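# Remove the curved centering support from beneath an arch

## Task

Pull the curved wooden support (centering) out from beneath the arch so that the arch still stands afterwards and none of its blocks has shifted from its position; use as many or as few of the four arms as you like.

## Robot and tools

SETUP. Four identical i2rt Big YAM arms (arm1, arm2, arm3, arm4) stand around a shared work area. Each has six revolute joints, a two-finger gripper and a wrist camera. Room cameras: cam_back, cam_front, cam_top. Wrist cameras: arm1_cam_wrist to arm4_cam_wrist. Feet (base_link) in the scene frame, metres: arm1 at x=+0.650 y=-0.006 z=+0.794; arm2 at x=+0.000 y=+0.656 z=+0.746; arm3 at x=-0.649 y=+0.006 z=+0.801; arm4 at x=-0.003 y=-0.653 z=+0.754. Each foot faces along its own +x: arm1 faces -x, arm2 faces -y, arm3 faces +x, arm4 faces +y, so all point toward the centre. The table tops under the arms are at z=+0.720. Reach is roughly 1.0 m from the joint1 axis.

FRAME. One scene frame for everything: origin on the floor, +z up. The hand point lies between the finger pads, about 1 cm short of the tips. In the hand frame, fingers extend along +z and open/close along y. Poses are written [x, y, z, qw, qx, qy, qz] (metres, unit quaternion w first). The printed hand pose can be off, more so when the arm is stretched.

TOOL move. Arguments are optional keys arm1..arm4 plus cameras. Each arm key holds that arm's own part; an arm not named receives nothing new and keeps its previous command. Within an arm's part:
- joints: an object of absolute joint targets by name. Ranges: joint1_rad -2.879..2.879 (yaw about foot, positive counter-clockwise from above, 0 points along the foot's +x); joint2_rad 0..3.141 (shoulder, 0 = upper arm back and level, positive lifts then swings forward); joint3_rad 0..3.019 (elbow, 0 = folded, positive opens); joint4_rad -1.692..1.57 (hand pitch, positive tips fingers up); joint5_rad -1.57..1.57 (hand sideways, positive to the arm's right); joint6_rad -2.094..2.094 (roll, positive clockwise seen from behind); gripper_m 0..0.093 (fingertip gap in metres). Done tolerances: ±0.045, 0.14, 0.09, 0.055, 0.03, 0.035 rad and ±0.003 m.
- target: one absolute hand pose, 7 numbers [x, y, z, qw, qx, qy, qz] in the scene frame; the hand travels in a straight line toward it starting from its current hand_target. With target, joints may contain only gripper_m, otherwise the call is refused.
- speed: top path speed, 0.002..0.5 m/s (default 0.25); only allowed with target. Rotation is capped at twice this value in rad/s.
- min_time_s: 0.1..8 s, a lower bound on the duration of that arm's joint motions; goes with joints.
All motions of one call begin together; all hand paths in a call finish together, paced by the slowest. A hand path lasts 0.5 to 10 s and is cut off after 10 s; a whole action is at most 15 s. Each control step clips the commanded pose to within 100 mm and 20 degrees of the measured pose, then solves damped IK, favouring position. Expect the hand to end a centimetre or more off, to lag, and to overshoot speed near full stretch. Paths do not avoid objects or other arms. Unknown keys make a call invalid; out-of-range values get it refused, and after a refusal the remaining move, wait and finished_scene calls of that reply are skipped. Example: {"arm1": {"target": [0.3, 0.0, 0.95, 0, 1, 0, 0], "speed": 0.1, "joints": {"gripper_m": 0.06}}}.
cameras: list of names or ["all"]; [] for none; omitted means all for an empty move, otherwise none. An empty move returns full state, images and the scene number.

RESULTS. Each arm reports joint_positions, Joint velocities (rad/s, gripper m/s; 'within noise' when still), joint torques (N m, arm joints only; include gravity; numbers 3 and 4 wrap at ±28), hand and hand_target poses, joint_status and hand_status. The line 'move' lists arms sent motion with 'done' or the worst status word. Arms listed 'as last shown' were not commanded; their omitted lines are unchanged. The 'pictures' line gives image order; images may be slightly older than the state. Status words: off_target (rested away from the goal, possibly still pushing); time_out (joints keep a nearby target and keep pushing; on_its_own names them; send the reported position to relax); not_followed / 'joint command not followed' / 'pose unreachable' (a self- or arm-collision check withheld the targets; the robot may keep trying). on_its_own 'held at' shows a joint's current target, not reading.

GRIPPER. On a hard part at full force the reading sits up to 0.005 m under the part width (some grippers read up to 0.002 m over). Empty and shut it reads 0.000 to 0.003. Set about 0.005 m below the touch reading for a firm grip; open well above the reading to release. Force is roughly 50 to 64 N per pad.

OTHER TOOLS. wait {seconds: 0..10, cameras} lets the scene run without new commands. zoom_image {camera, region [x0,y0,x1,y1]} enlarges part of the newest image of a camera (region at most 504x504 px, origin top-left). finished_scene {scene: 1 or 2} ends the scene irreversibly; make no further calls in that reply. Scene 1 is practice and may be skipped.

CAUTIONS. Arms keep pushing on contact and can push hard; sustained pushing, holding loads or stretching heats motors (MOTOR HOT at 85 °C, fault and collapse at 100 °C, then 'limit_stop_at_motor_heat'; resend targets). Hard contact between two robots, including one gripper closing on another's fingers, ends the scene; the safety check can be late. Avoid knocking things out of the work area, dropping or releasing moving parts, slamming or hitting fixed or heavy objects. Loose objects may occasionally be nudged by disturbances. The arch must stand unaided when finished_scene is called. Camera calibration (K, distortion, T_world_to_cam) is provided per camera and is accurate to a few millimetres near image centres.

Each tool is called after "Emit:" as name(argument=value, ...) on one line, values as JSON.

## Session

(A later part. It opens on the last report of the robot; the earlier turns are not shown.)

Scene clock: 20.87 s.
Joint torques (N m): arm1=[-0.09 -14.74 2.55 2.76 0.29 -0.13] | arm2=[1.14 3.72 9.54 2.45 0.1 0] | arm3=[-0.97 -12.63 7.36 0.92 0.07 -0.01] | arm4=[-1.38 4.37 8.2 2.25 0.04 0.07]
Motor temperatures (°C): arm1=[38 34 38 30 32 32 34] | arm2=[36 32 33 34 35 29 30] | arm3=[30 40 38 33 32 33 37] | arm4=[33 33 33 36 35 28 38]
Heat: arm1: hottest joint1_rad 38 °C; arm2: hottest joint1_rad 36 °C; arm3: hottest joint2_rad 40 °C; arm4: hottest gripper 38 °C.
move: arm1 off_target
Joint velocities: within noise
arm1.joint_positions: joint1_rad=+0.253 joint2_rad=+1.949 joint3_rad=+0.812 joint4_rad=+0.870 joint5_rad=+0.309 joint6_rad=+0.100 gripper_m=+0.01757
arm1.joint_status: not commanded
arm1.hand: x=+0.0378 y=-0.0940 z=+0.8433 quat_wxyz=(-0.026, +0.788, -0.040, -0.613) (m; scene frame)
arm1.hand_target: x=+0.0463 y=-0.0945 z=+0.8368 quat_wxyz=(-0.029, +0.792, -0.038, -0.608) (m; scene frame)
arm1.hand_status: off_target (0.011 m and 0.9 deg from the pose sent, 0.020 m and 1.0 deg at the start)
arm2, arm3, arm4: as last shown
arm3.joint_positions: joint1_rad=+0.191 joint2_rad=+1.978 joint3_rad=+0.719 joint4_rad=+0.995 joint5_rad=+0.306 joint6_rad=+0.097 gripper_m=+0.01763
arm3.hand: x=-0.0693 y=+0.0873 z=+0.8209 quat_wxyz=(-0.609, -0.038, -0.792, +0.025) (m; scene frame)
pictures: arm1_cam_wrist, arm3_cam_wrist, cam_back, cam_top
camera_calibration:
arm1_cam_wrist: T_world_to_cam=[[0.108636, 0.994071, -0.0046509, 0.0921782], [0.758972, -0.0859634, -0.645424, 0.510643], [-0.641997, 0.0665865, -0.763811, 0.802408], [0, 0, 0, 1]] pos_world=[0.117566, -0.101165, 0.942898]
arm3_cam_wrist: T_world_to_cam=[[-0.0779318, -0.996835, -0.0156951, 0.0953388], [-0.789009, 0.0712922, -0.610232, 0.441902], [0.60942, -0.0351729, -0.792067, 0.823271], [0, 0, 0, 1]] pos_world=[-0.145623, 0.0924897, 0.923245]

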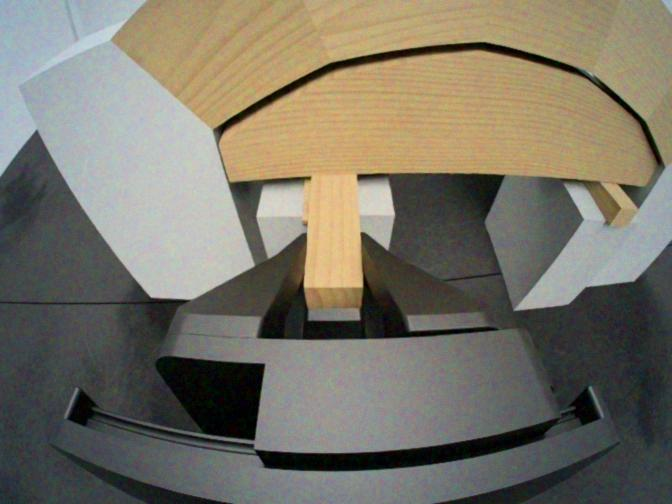

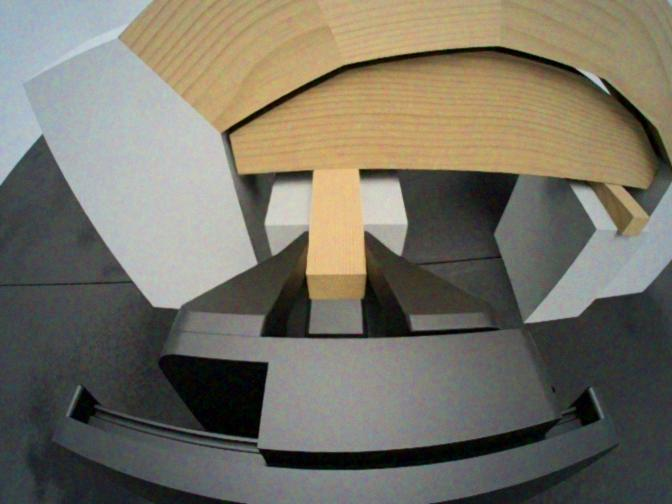

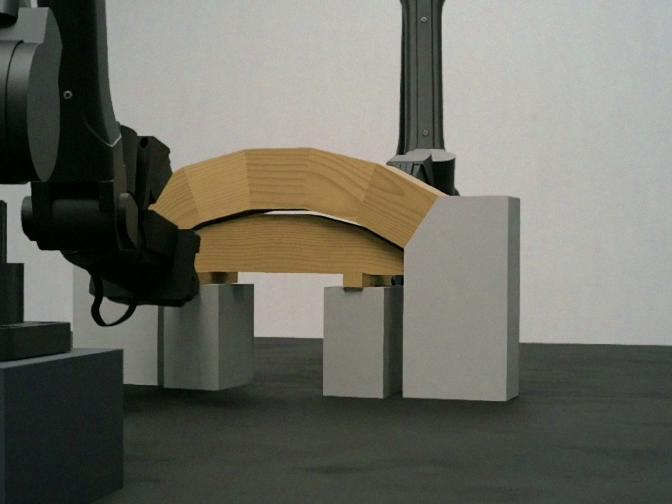

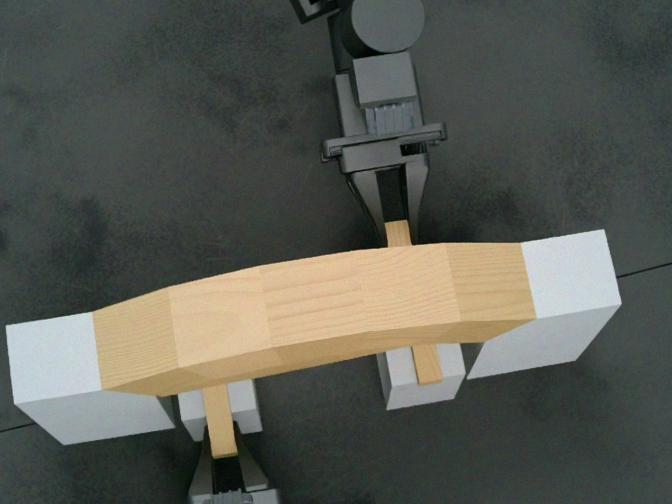

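Emit:
move(arm3={"target":[-0.0885,0.0872,0.816,0.6081,0.0378,0.7925,-0.0290],"speed":0.04}, cameras=["arm1_cam_wrist","arm3_cam_wrist","cam_top","cam_back"])

Emit:
zoom_image(camera="cam_back", region=[140, 130, 480, 410])

Scene clock: 22.67 s.
Joint torques (N m): arm1=[-0.09 -14.68 2.58 2.77 0.28 -0.12] | arm2=[1.14 3.66 9.5 2.45 0.1 -0.01] | arm3=[0.62 -14.56 2.97 1.55 0.33 0.08] | arm4=[-1.26 4.72 8.25 2.25 0.04 0.08]
Motor temperatures (°C): arm1=[38 34 38 30 32 31 34] | arm2=[36 32 33 34 35 29 30] | arm3=[30 40 38 33 32 32 37] | arm4=[33 33 34 36 35 28 38]
Heat: arm1: hottest joint1_rad 38 °C; arm2: hottest joint1_rad 36 °C; arm3: hottest joint2_rad 40 °C; arm4: hottest gripper 38 °C.
move: arm3 done
Joint velocities: within noise
arm1, arm2, arm4: as last shown
arm1.hand_target: x=+0.0463 y=-0.0945 z=+0.8367 quat_wxyz=(-0.029, +0.792, -0.038, -0.608) (m; scene frame)
arm3.joint_positions: joint1_rad=+0.194 joint2_rad=+1.978 joint3_rad=+0.685 joint4_rad=+1.031 joint5_rad=+0.322 joint6_rad=+0.097 gripper_m=+0.01763
arm3.joint_status: not commanded
arm3.hand: x=-0.0817 y=+0.0833 z=+0.8179 quat_wxyz=(-0.610, -0.042, -0.790, +0.030) (m; scene frame)
arm3.hand_target: x=-0.0883 y=+0.0871 z=+0.8161 quat_wxyz=(-0.608, -0.038, -0.792, +0.029) (m; scene frame)
arm3.hand_status: done (0.008 m and 0.6 deg from the pose sent, 0.020 m and 0.5 deg at the start)
pictures: arm1_cam_wrist, arm3_cam_wrist, cam_back, cam_top
camera_calibration:
arm1_cam_wrist: T_world_to_cam=[[0.108986, 0.994033, -0.00455631, 0.0920451], [0.758934, -0.0861679, -0.645441, 0.510643], [-0.641982, 0.0668858, -0.763797, 0.802423], [0, 0, 0, 1]] pos_world=[0.117566, -0.101166, 0.942898]
arm3_cam_wrist: T_world_to_cam=[[-0.0901728, -0.99585, -0.0122914, 0.0864679], [-0.786314, 0.078763, -0.612786, 0.43229], [0.611211, -0.0455917, -0.790153, 0.827795], [0, 0, 0, 1]] pos_world=[-0.158245, 0.0898013, 0.920049]

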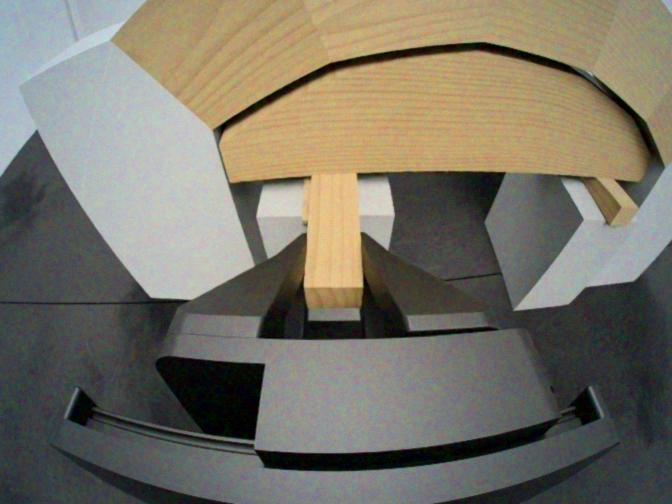

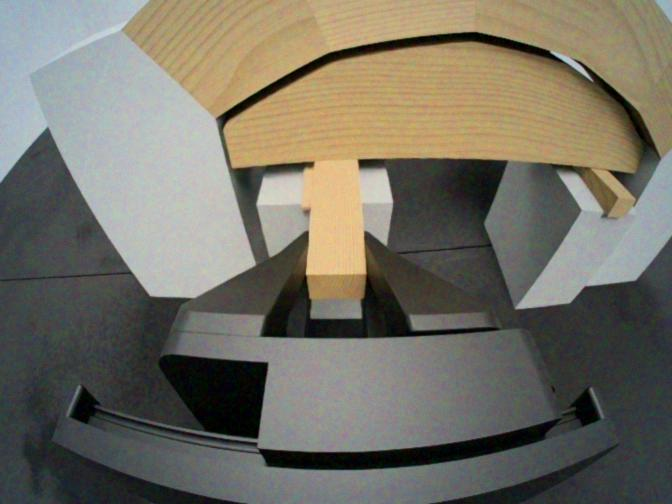

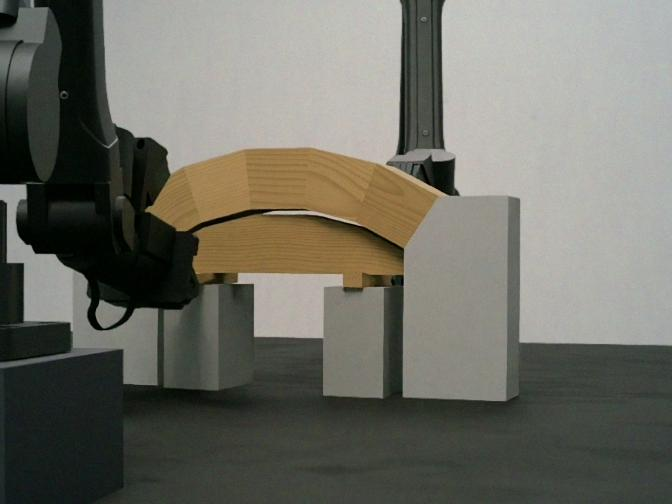

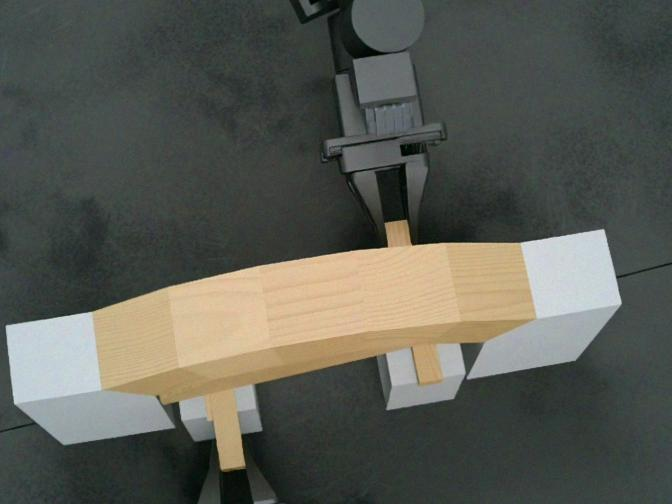

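Scaled by 1.482 from the camera's 672x504 image, which has a finer 960x720 frame.

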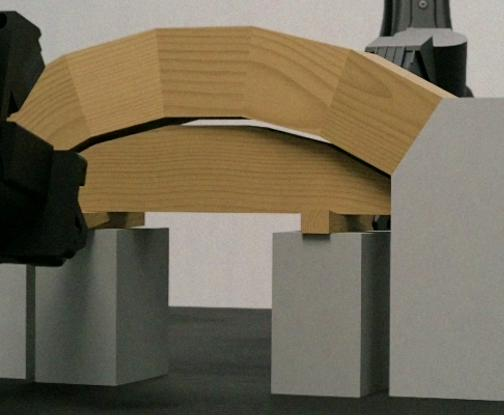

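Emit:
zoom_image(camera="cam_top", region=[80, 210, 550, 480])

Emit:
zoom_image(camera="arm3_cam_wrist", region=[200, 20, 672, 320])

Emit:
zoom_image(camera="arm1_cam_wrist", region=[200, 20, 672, 320])

Scaled by 1.072 from the camera's 672x504 image, which has a finer 960x720 frame.

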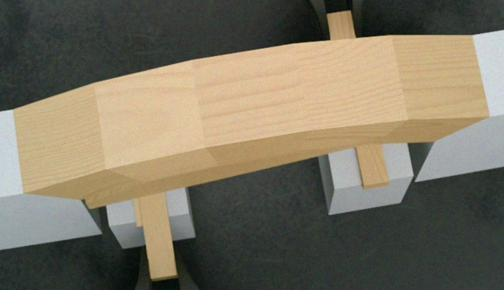

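Scaled by 1.068 from the camera's 672x504 image, which has a finer 960x720 frame.

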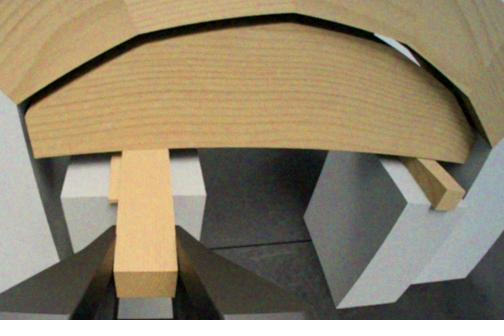

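Scaled by 1.068 from the camera's 672x504 image, which has a finer 960x720 frame.

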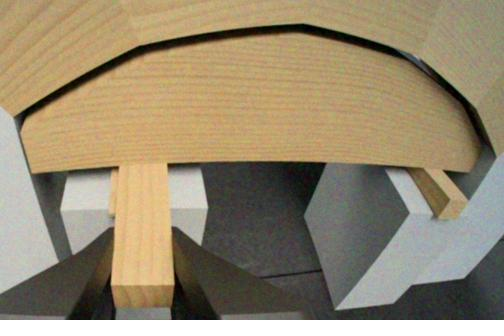

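Emit:
move(arm3={"target":[-0.1285,0.0910,0.816,0.6081,0.0378,0.7925,-0.0290],"speed":0.04}, cameras=["arm3_cam_wrist","cam_top","arm1_cam_wrist"])

Scene clock: 26.37 s.
Joint torques (N m): arm1=[-0.03 -14.8 2.54 2.77 0.29 -0.13] | arm2=[1.2 4.01 9.48 2.41 0.1 -0.02] | arm3=[0.5 -13.92 2.44 1.72 0.31 0.18] | arm4=[-1.44 4.07 8.31 2.29 0.04 0.06]
Motor temperatures (°C): arm1=[37 35 38 30 32 31 34] | arm2=[36 32 33 34 35 29 30] | arm3=[30 40 38 33 32 32 38] | arm4=[33 33 34 36 35 28 38]
Heat: arm1: hottest joint3_rad 38 °C; arm2: hottest joint1_rad 36 °C; arm3: hottest joint2_rad 40 °C; arm4: hottest gripper 38 °C.
move: arm3 done
Joint velocities: within noise
arm1: as last shown
arm2.joint_positions: joint1_rad=-0.491 joint2_rad=+0.571 joint3_rad=+1.396 joint4_rad=-1.145 joint5_rad=+0.158 joint6_rad=+0.378 gripper_m=+0.09396
arm2.joint_status: not commanded
arm2.hand: x=-0.1424 y=+0.4717 z=+1.3418 quat_wxyz=(-0.330, -0.780, -0.216, +0.486) (m; scene frame)
arm2.hand_target: x=-0.1404 y=+0.4751 z=+1.3501 quat_wxyz=(-0.336, -0.774, -0.213, +0.492) (m; scene frame)
arm2.hand_status: not commanded
arm3.joint_positions: joint1_rad=+0.230 joint2_rad=+1.954 joint3_rad=+0.576 joint4_rad=+1.098 joint5_rad=+0.357 joint6_rad=+0.097 gripper_m=+0.01763
arm3.joint_status: not commanded
arm3.hand: x=-0.1241 y=+0.0865 z=+0.8124 quat_wxyz=(-0.605, -0.037, -0.794, +0.035) (m; scene frame)
arm3.hand_target: x=-0.1285 y=+0.0909 z=+0.8159 quat_wxyz=(-0.608, -0.038, -0.792, +0.029) (m; scene frame)
arm3.hand_status: done (0.007 m and 0.8 deg from the pose sent, 0.047 m and 0.6 deg at the start)
arm4.joint_positions: joint1_rad=-0.377 joint2_rad=+0.615 joint3_rad=+1.493 joint4_rad=-1.274 joint5_rad=+0.157 joint6_rad=-0.616 gripper_m=+0.09396
arm4.joint_status: not commanded
arm4.hand: x=+0.0978 y=-0.4603 z=+1.3602 quat_wxyz=(-0.554, +0.623, -0.545, -0.090) (m; scene frame)
arm4.hand_target: x=+0.0963 y=-0.4637 z=+1.3683 quat_wxyz=(-0.562, +0.618, -0.542, -0.093) (m; scene frame)
arm4.hand_status: not commanded
pictures: arm1_cam_wrist, arm3_cam_wrist, cam_top
camera_calibration:
arm1_cam_wrist: T_world_to_cam=[[0.108986, 0.994033, -0.00455631, 0.0920451], [0.758934, -0.0861679, -0.645441, 0.510643], [-0.641982, 0.0668858, -0.763797, 0.802423], [0, 0, 0, 1]] pos_world=[0.117566, -0.101166, 0.942898]
arm3_cam_wrist: T_world_to_cam=[[-0.0893851, -0.995994, 0.00232518, 0.0740301], [-0.794832, 0.0699247, -0.602787, 0.386901], [0.60021, -0.0557283, -0.797899, 0.855268], [0, 0, 0, 1]] pos_world=[-0.199202, 0.0943423, 0.915464]

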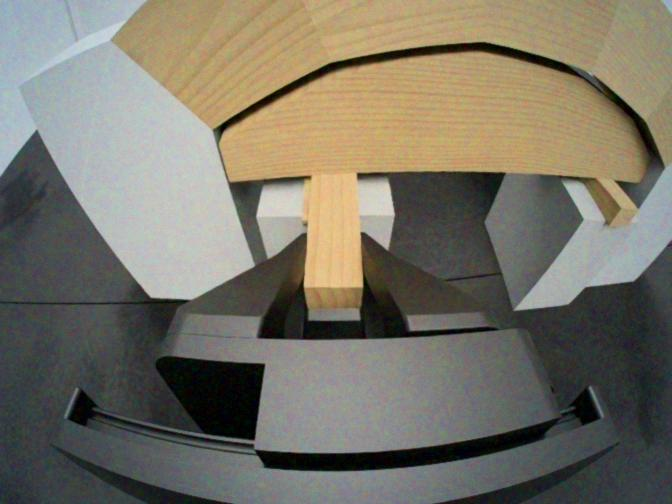

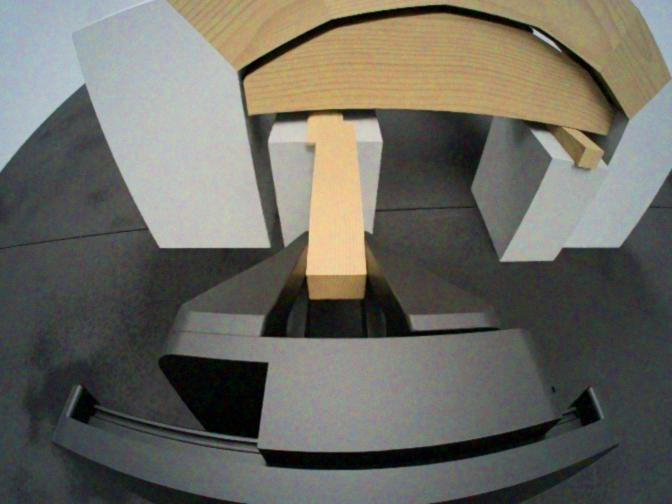

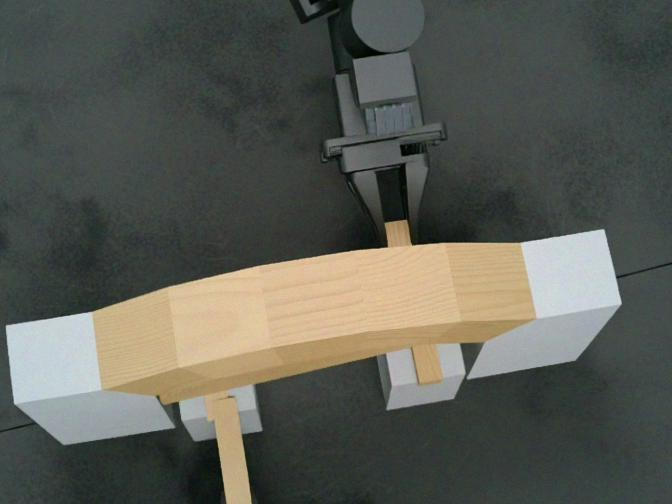

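Emit:
move(arm1={"target":[0.106,-0.1002,0.8367,0.0290,-0.7925,0.0378,0.6081],"speed":0.05}, cameras=["arm1_cam_wrist","cam_top"])

Scene clock: 29.27 s.
Joint torques (N m): arm1=[0.85 -13.45 2.58 3.12 0.2 0.01] | arm2=[1.2 3.96 9.44 2.45 0.11 0] | arm3=[0.56 -13.92 2.4 1.72 0.3 0.18] | arm4=[-1.03 3.96 8.31 2.28 0.04 0.05]
Motor temperatures (°C): arm1=[37 35 38 30 32 31 34] | arm2=[36 32 34 34 35 29 30] | arm3=[30 40 38 33 32 32 38] | arm4=[33 33 34 36 35 28 37]
Heat: arm1: hottest joint3_rad 38 °C; arm2: hottest joint1_rad 36 °C; arm3: hottest joint2_rad 40 °C; arm4: hottest gripper 37 °C.
move: arm1 done
Joint velocities: within noise
arm1.joint_positions: joint1_rad=+0.293 joint2_rad=+1.890 joint3_rad=+0.639 joint4_rad=+0.949 joint5_rad=+0.358 joint6_rad=+0.102 gripper_m=+0.01757
arm1.joint_status: not commanded
arm1.hand: x=+0.1024 y=-0.0928 z=+0.8310 quat_wxyz=(-0.037, +0.797, -0.037, -0.601) (m; scene frame)
arm1.hand_target: x=+0.1060 y=-0.1001 z=+0.8364 quat_wxyz=(-0.029, +0.793, -0.038, -0.608) (m; scene frame)
arm1.hand_status: done (0.010 m and 1.4 deg from the pose sent, 0.069 m and 0.8 deg at the start)
arm2, arm3, arm4: as last shown
pictures: arm1_cam_wrist, cam_top
camera_calibration:
arm1_cam_wrist: T_world_to_cam=[[0.117619, 0.992883, 0.0186628, 0.063514], [0.777646, -0.0804007, -0.62354, 0.434199], [-0.617602, 0.0878529, -0.781568, 0.848676], [0, 0, 0, 1]] pos_world=[0.179021, -0.102711, 0.932854]

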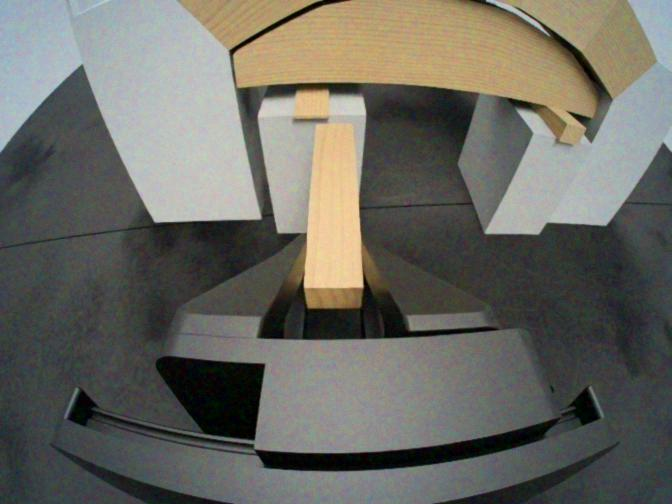

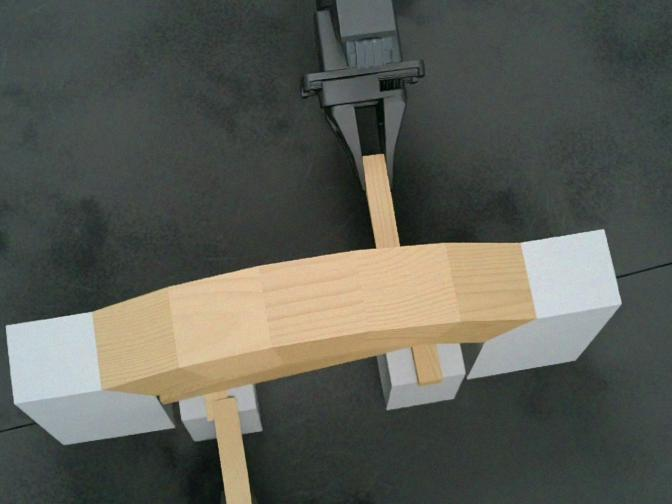

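Emit:
move(arm1={"target":[0.24,-0.22,0.775,0.0249,-0.8517,0.0406,0.5219],"speed":0.15}, arm3={"target":[-0.18,0.02,0.835,0.6081,0.0378,0.7925,-0.0290],"speed":0.1}, cameras=["arm1_cam_wrist","arm3_cam_wrist","cam_back","cam_front","cam_top"])

Scene clock: 33.13 s.
Joint torques (N m): arm1=[0.5 -12.22 2.21 1.18 0.43 0.06] | arm2=[1.26 3.66 9.48 2.5 0.1 0] | arm3=[-1.08 -12.34 2.24 2.32 0.03 -0.04] | arm4=[-0.85 4.37 8.27 2.33 0.05 0.07]
Motor temperatures (°C): arm1=[37 35 38 30 32 31 34] | arm2=[36 32 34 34 35 29 30] | arm3=[30 40 37 33 32 32 38] | arm4=[33 33 34 36 35 28 37]
Heat: arm1: hottest joint3_rad 38 °C; arm2: hottest joint1_rad 36 °C; arm3: hottest joint2_rad 40 °C; arm4: hottest gripper 37 °C.
move: arm1 done; arm3 off_target
Joint velocities: within noise
arm1.joint_positions: joint1_rad=+0.741 joint2_rad=+1.868 joint3_rad=+0.526 joint4_rad=+0.695 joint5_rad=+0.703 joint6_rad=+0.454 gripper_m=+0.01757
arm1.joint_status: not commanded
arm1.hand: x=+0.2371 y=-0.2154 z=+0.7700 quat_wxyz=(-0.030, +0.852, -0.040, -0.521) (m; scene frame)
arm1.hand_target: x=+0.2400 y=-0.2200 z=+0.7749 quat_wxyz=(-0.025, +0.852, -0.040, -0.522) (m; scene frame)
arm1.hand_status: done (0.007 m and 0.6 deg from the pose sent, 0.196 m and 11.2 deg at the start)
arm2, arm4: as last shown
arm3.joint_positions: joint1_rad=+0.070 joint2_rad=+1.849 joint3_rad=+0.386 joint4_rad=+1.166 joint5_rad=+0.190 joint6_rad=+0.067 gripper_m=+0.01763
arm3.joint_status: not commanded
arm3.hand: x=-0.1816 y=+0.0236 z=+0.8218 quat_wxyz=(-0.594, -0.038, -0.803, +0.027) (m; scene frame)
arm3.hand_target: x=-0.1800 y=+0.0201 z=+0.8349 quat_wxyz=(-0.608, -0.038, -0.792, +0.029) (m; scene frame)
arm3.hand_status: off_target (0.014 m and 2.1 deg from the pose sent, 0.090 m and 0.8 deg at the start)
pictures: arm1_cam_wrist, arm3_cam_wrist, cam_back, cam_front, cam_top
camera_calibration:
arm1_cam_wrist: T_world_to_cam=[[0.11209, 0.993579, 0.0154105, 0.174391], [0.882945, -0.0924697, -0.460279, 0.128276], [-0.455898, 0.0651991, -0.887641, 0.93342], [0, 0, 0, 1]] pos_world=[0.292737, -0.222268, 0.884897]
arm3_cam_wrist: T_world_to_cam=[[-0.0802676, -0.996718, -0.0105496, 0.018409], [-0.812506, 0.0715561, -0.578545, 0.328097], [0.577401, -0.0378668, -0.815582, 0.903812], [0, 0, 0, 1]] pos_world=[-0.253804, 0.0290957, 0.927146]

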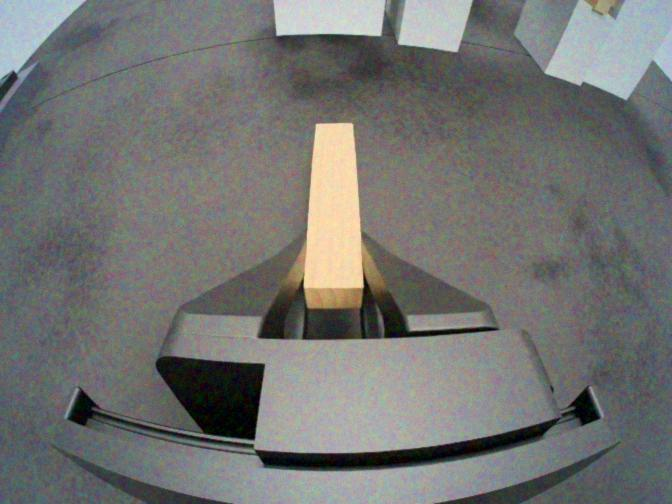

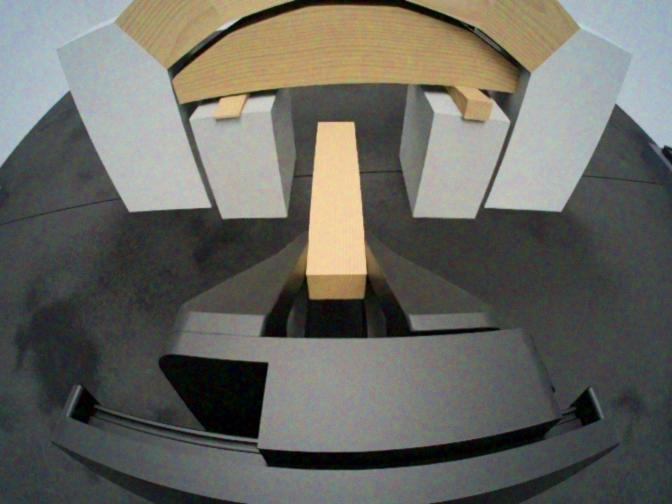

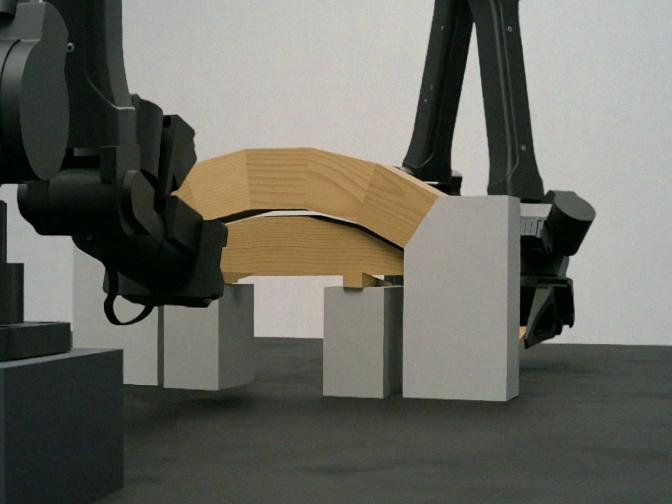

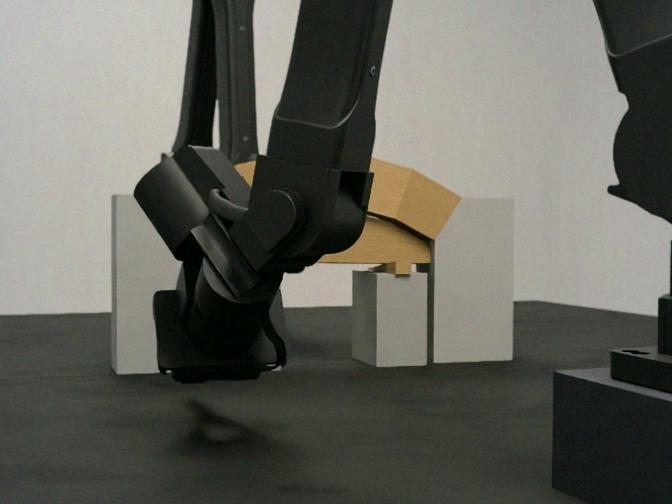

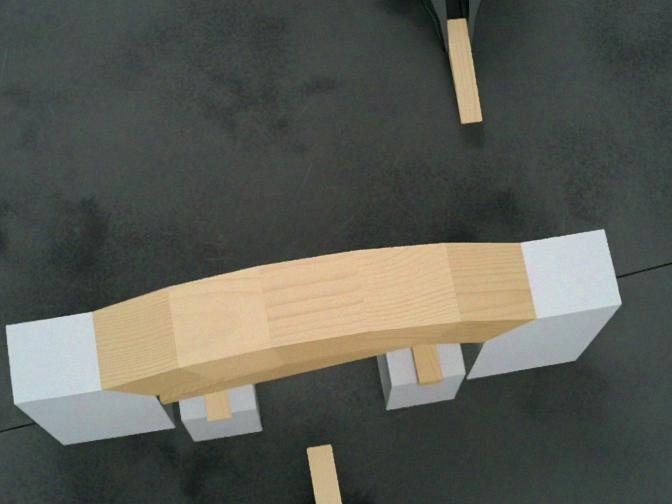

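Emit:
move(arm1={"target":[0.24,-0.22,0.755,0.0249,-0.8517,0.0406,0.5219],"speed":0.05}, cameras=["arm1_cam_wrist","cam_front","cam_top"])

Emit:
zoom_image(camera="cam_front", region=[130, 250, 330, 450])

Scene clock: 34.57 s.
Joint torques (N m): arm1=[0.67 -9.11 2.52 3.1 0.42 0.02] | arm2=[1.2 3.9 9.51 2.4 0.11 -0.02] | arm3=[-0.97 -12.51 2.26 2.3 0.06 -0.04] | arm4=[-1.2 4.95 8.17 2.29 0.04 0.07]
Motor temperatures (°C): arm1=[37 35 38 30 32 31 34] | arm2=[36 32 34 33 35 29 30] | arm3=[30 40 37 33 32 32 38] | arm4=[33 33 34 36 35 28 37]
Heat: arm1: hottest joint3_rad 38 °C; arm2: hottest joint1_rad 36 °C; arm3: hottest joint2_rad 40 °C; arm4: hottest gripper 37 °C.
move: arm1 done
Joint velocities: within noise
arm1.joint_positions: joint1_rad=+0.741 joint2_rad=+1.903 joint3_rad=+0.526 joint4_rad=+0.725 joint5_rad=+0.704 joint6_rad=+0.456 gripper_m=+0.01757
arm1.joint_status: not commanded
arm1.hand: x=+0.2384 y=-0.2141 z=+0.7603 quat_wxyz=(-0.031, +0.853, -0.040, -0.520) (m; scene frame)
arm1.hand_target: x=+0.2402 y=-0.2200 z=+0.7551 quat_wxyz=(-0.025, +0.852, -0.040, -0.522) (m; scene frame)
arm1.hand_status: done (0.008 m and 0.8 deg from the pose sent, 0.016 m and 0.6 deg at the start)
arm2, arm3, arm4: as last shown
pictures: arm1_cam_wrist, cam_front, cam_top
camera_calibration:
arm1_cam_wrist: T_world_to_cam=[[0.113436, 0.993396, 0.0172009, 0.171448], [0.884381, -0.0930677, -0.457393, 0.120083], [-0.452772, 0.0670971, -0.889098, 0.926024], [0, 0, 0, 1]] pos_world=[0.29363, -0.221273, 0.875302]

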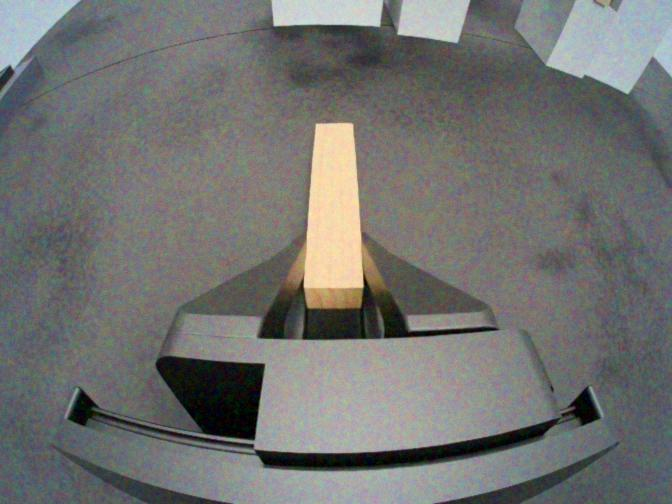

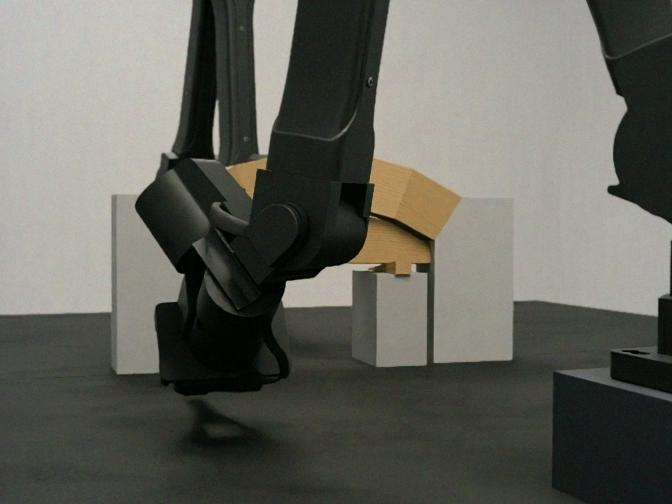

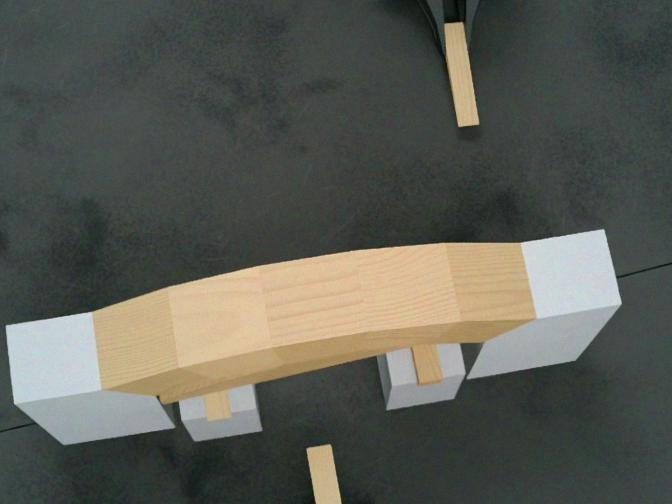

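Scaled by 2.520 from the camera's 672x504 image, which has a finer 960x720 frame.

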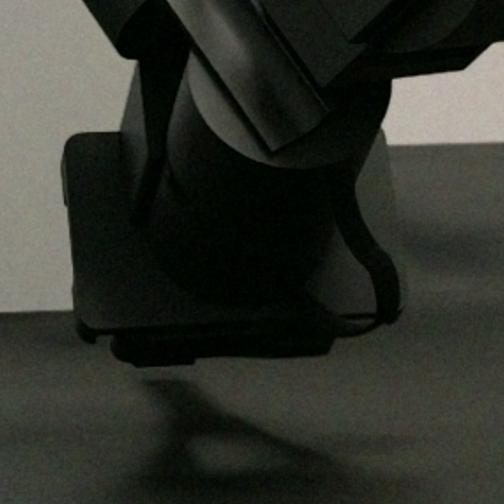

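Emit:
move(arm1={"target":[0.24,-0.22,0.739,0.0249,-0.8517,0.0406,0.5219],"speed":0.04}, cameras=["arm1_cam_wrist","cam_front","cam_back"])

Emit:
zoom_image(camera="arm1_cam_wrist", region=[220, 80, 460, 330])

Emit:
zoom_image(camera="cam_back", region=[470, 250, 650, 400])

Scene clock: 39.17 s.
Joint torques (N m): arm1=[0.67 -9.23 2.7 3.03 0.42 0.01] | arm2=[1.08 3.96 9.52 2.48 0.1 -0.01] | arm3=[-0.91 -12.28 2.24 2.3 0.07 -0.04] | arm4=[-1.26 4.48 8.29 2.26 0.07 0.07]
Motor temperatures (°C): arm1=[37 35 38 30 32 31 35] | arm2=[36 32 34 33 35 29 30] | arm3=[30 41 37 33 31 32 38] | arm4=[33 33 34 36 35 28 37]
Heat: arm1: hottest joint3_rad 38 °C; arm2: hottest joint1_rad 36 °C; arm3: hottest joint2_rad 41 °C; arm4: hottest gripper 37 °C.
move: arm1 done
Joint velocities: within noise
arm1.joint_positions: joint1_rad=+0.741 joint2_rad=+1.963 joint3_rad=+0.526 joint4_rad=+0.778 joint5_rad=+0.705 joint6_rad=+0.457 gripper_m=+0.01757
arm1.joint_status: not commanded
arm1.hand: x=+0.2411 y=-0.2114 z=+0.7434 quat_wxyz=(-0.033, +0.854, -0.040, -0.518) (m; scene frame)
arm1.hand_target: x=+0.2403 y=-0.2200 z=+0.7391 quat_wxyz=(-0.025, +0.852, -0.040, -0.522) (m; scene frame)
arm1.hand_status: done (0.010 m and 1.1 deg from the pose sent, 0.022 m and 0.8 deg at the start)
arm2, arm3, arm4: as last shown
pictures: arm1_cam_wrist, cam_back, cam_front
camera_calibration:
arm1_cam_wrist: T_world_to_cam=[[0.114524, 0.993186, 0.0216036, 0.165159], [0.886431, -0.0923489, -0.453554, 0.107014], [-0.448468, 0.0710931, -0.890967, 0.913323], [0, 0, 0, 1]] pos_world=[0.295821, -0.219082, 0.858709]

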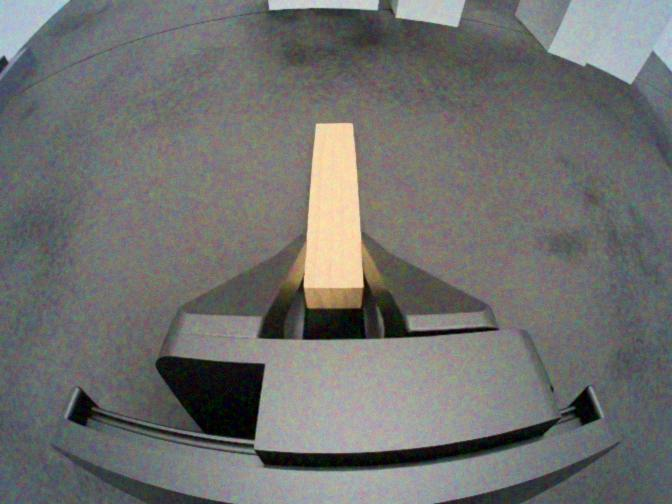

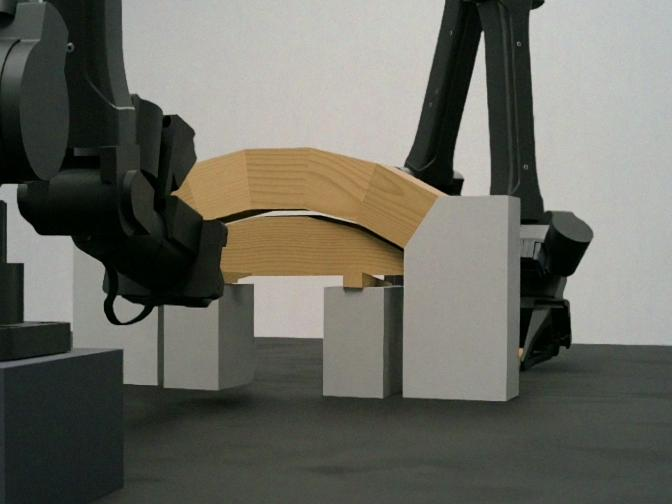

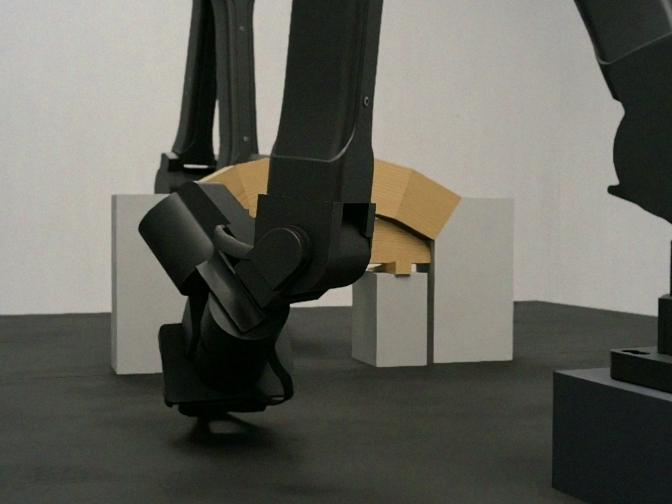

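Scaled by 2.016 from the camera's 672x504 image, which has a finer 960x720 frame.

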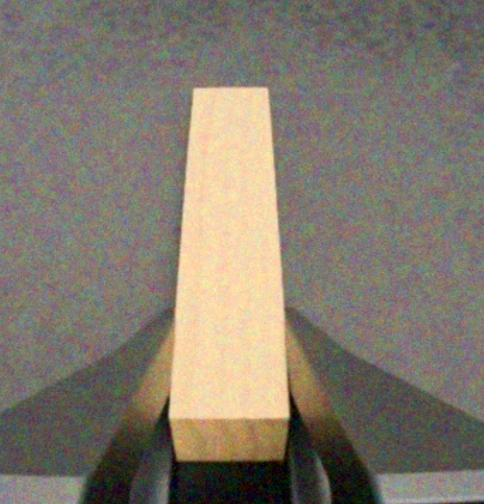

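Scaled by 2.800 from the camera's 672x504 image, which has a finer 960x720 frame.

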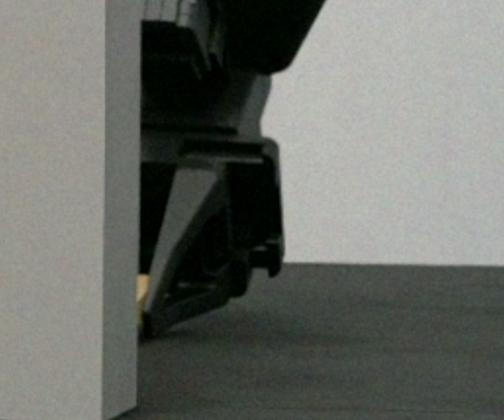

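Emit:
move(arm1={"target":[0.24,-0.22,0.732,0.0249,-0.8517,0.0406,0.5219],"speed":0.04}, cameras=["arm1_cam_wrist","cam_back"])

Emit:
zoom_image(camera="cam_back", region=[470, 250, 650, 400])

Scene clock: 40.57 s.
Joint torques (N m): arm1=[0.62 -8.35 2.86 2.56 0.26 -0.01] | arm2=[1.2 3.72 9.5 2.47 0.1 -0.03] | arm3=[-0.97 -12.22 2.21 2.32 0.06 -0.03] | arm4=[-1.03 4.66 8.32 2.25 0.07 0.09]
Motor temperatures (°C): arm1=[37 35 38 30 32 31 35] | arm2=[36 32 34 33 35 29 30] | arm3=[30 41 37 33 31 32 38] | arm4=[33 33 34 36 35 28 37]
Heat: arm1: hottest joint3_rad 38 °C; arm2: hottest joint1_rad 36 °C; arm3: hottest joint2_rad 41 °C; arm4: hottest gripper 37 °C.
move: arm1 off_target
Joint velocities: within noise
arm1.joint_positions: joint1_rad=+0.741 joint2_rad=+1.979 joint3_rad=+0.526 joint4_rad=+0.811 joint5_rad=+0.709 joint6_rad=+0.458 gripper_m=+0.01757
arm1.joint_status: not commanded
arm1.hand: x=+0.2402 y=-0.2114 z=+0.7423 quat_wxyz=(-0.030, +0.850, -0.044, -0.523) (m; scene frame)
arm1.hand_target: x=+0.2405 y=-0.2197 z=+0.7322 quat_wxyz=(-0.025, +0.852, -0.041, -0.522) (m; scene frame)
arm1.hand_status: off_target (0.013 m and 0.7 deg from the pose sent, 0.014 m and 1.1 deg at the start)
arm2, arm3, arm4: as last shown
pictures: arm1_cam_wrist, cam_back
camera_calibration:
arm1_cam_wrist: T_world_to_cam=[[0.118671, 0.99288, 0.0103482, 0.172574], [0.879464, -0.100266, -0.465284, 0.116111], [-0.460934, 0.0643164, -0.885101, 0.909104], [0, 0, 0, 1]] pos_world=[0.296442, -0.218174, 0.856887]

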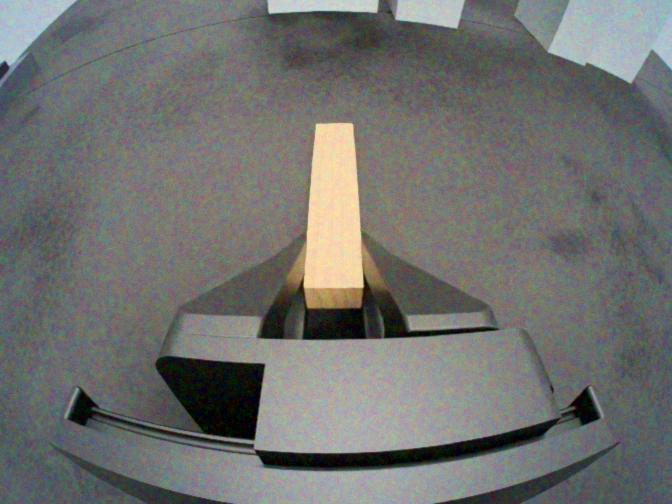

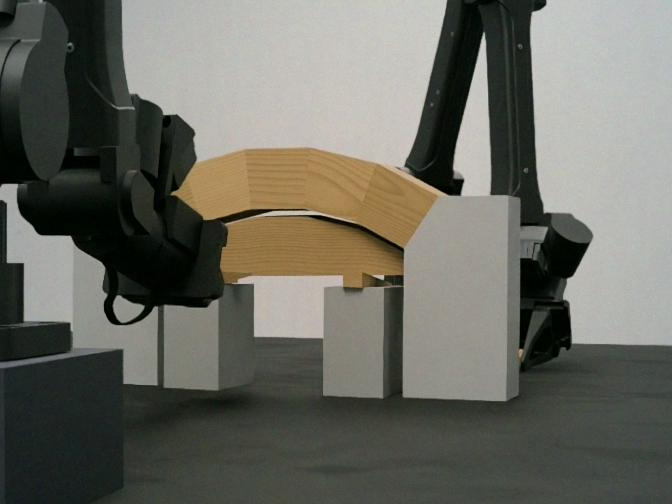

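Scaled by 2.800 from the camera's 672x504 image, which has a finer 960x720 frame.

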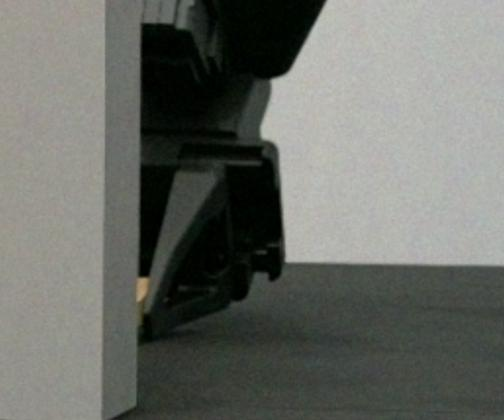

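Emit:
move(arm1={"joints":{"gripper_m":0.055}}, arm3={"target":[-0.175,0.02,0.86,0.6286,0.0370,0.7763,-0.0300],"speed":0.1}, cameras=["arm1_cam_wrist","arm3_cam_wrist","cam_top","cam_back"])

Scene clock: 42.50 s.
Joint torques (N m): arm1=[0.67 -8.29 2.84 2.55 0.19 -0.03] | arm2=[1.2 3.78 9.52 2.47 0.1 -0.03] | arm3=[-1.03 -11.93 2.95 2.02 0.14 -0.05] | arm4=[-1.44 4.78 8.2 2.28 0.07 0.1]
Motor temperatures (°C): arm1=[37 35 38 30 32 31 35] | arm2=[36 32 35 33 35 29 30] | arm3=[30 41 37 33 31 32 38] | arm4=[33 33 34 36 35 28 37]
Heat: arm1: hottest joint3_rad 38 °C; arm2: hottest joint1_rad 36 °C; arm3: hottest joint2_rad 41 °C; arm4: hottest gripper 37 °C.
move: arm1 done; arm3 off_target
Joint velocities: within noise
arm1.joint_positions: joint1_rad=+0.741 joint2_rad=+1.979 joint3_rad=+0.526 joint4_rad=+0.812 joint5_rad=+0.711 joint6_rad=+0.461 gripper_m=+0.05491
arm1.joint_status: all done
arm1.hand: x=+0.2401 y=-0.2111 z=+0.7426 quat_wxyz=(-0.030, +0.850, -0.046, -0.524) (m; scene frame)
arm1.hand_target: x=+0.2404 y=-0.2198 z=+0.7323 quat_wxyz=(-0.025, +0.852, -0.040, -0.522) (m; scene frame)
arm1.hand_status: not commanded
arm2, arm4: as last shown
arm3.joint_positions: joint1_rad=+0.070 joint2_rad=+1.789 joint3_rad=+0.386 joint4_rad=+1.166 joint5_rad=+0.190 joint6_rad=+0.057 gripper_m=+0.01763
arm3.joint_status: not commanded
arm3.hand: x=-0.1759 y=+0.0243 z=+0.8486 quat_wxyz=(-0.617, -0.036, -0.786, +0.026) (m; scene frame)
arm3.hand_target: x=-0.1750 y=+0.0201 z=+0.8598 quat_wxyz=(-0.629, -0.037, -0.776, +0.030) (m; scene frame)
arm3.hand_status: off_target (0.012 m and 1.8 deg from the pose sent, 0.039 m and 5.1 deg at the start)
pictures: arm1_cam_wrist, arm3_cam_wrist, cam_back, cam_top
camera_calibration:
arm1_cam_wrist: T_world_to_cam=[[0.12129, 0.992581, 0.00846489, 0.173037], [0.878452, -0.103365, -0.466517, 0.116825], [-0.462181, 0.0640198, -0.884472, 0.909073], [0, 0, 0, 1]] pos_world=[0.296543, -0.217876, 0.857085]
arm3_cam_wrist: T_world_to_cam=[[-0.0766313, -0.996985, -0.0121546, 0.0219843], [-0.777394, 0.0673773, -0.625395, 0.394239], [0.624328, -0.0384758, -0.780214, 0.900557], [0, 0, 0, 1]] pos_world=[-0.254079, 0.0300049, 0.949449]

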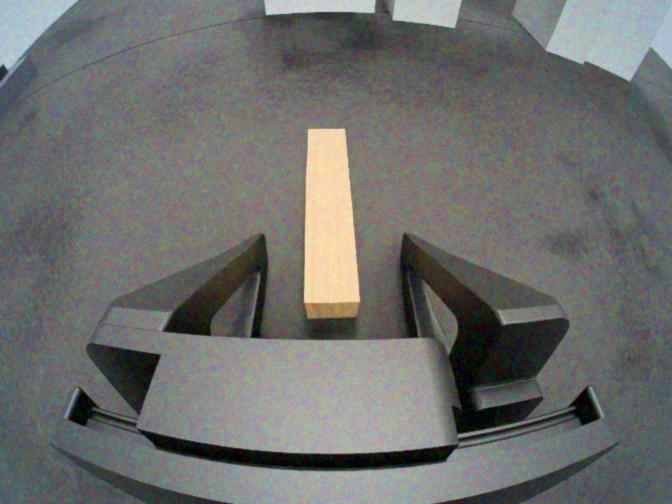

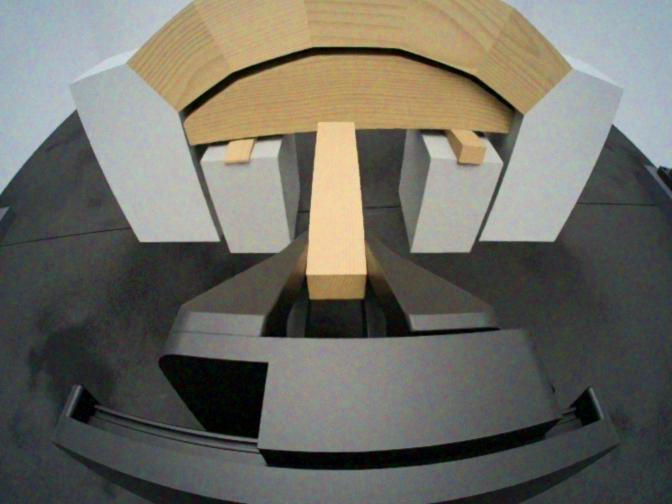

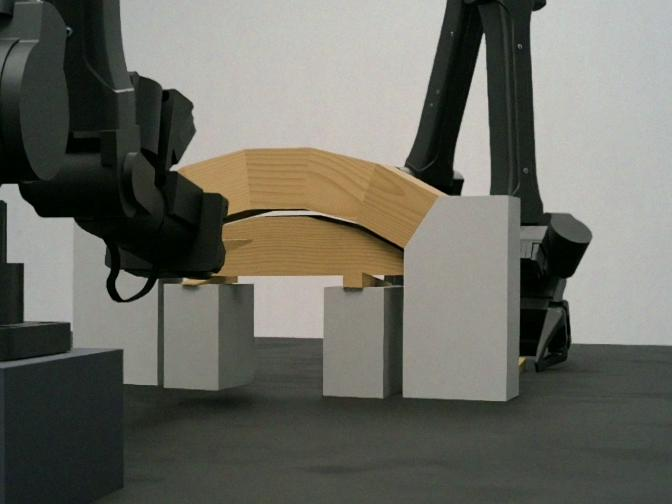

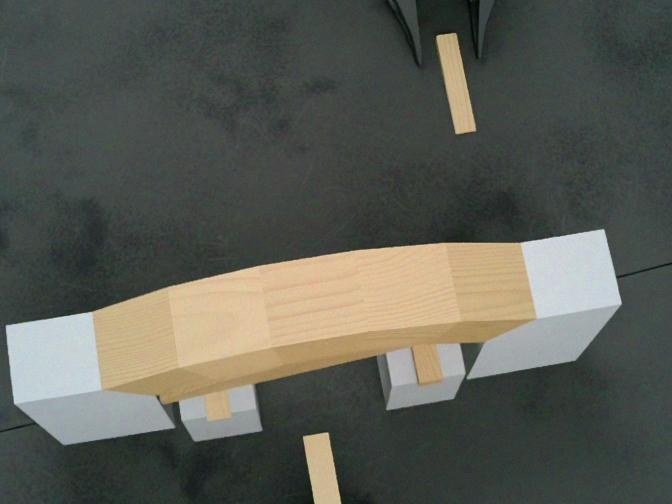

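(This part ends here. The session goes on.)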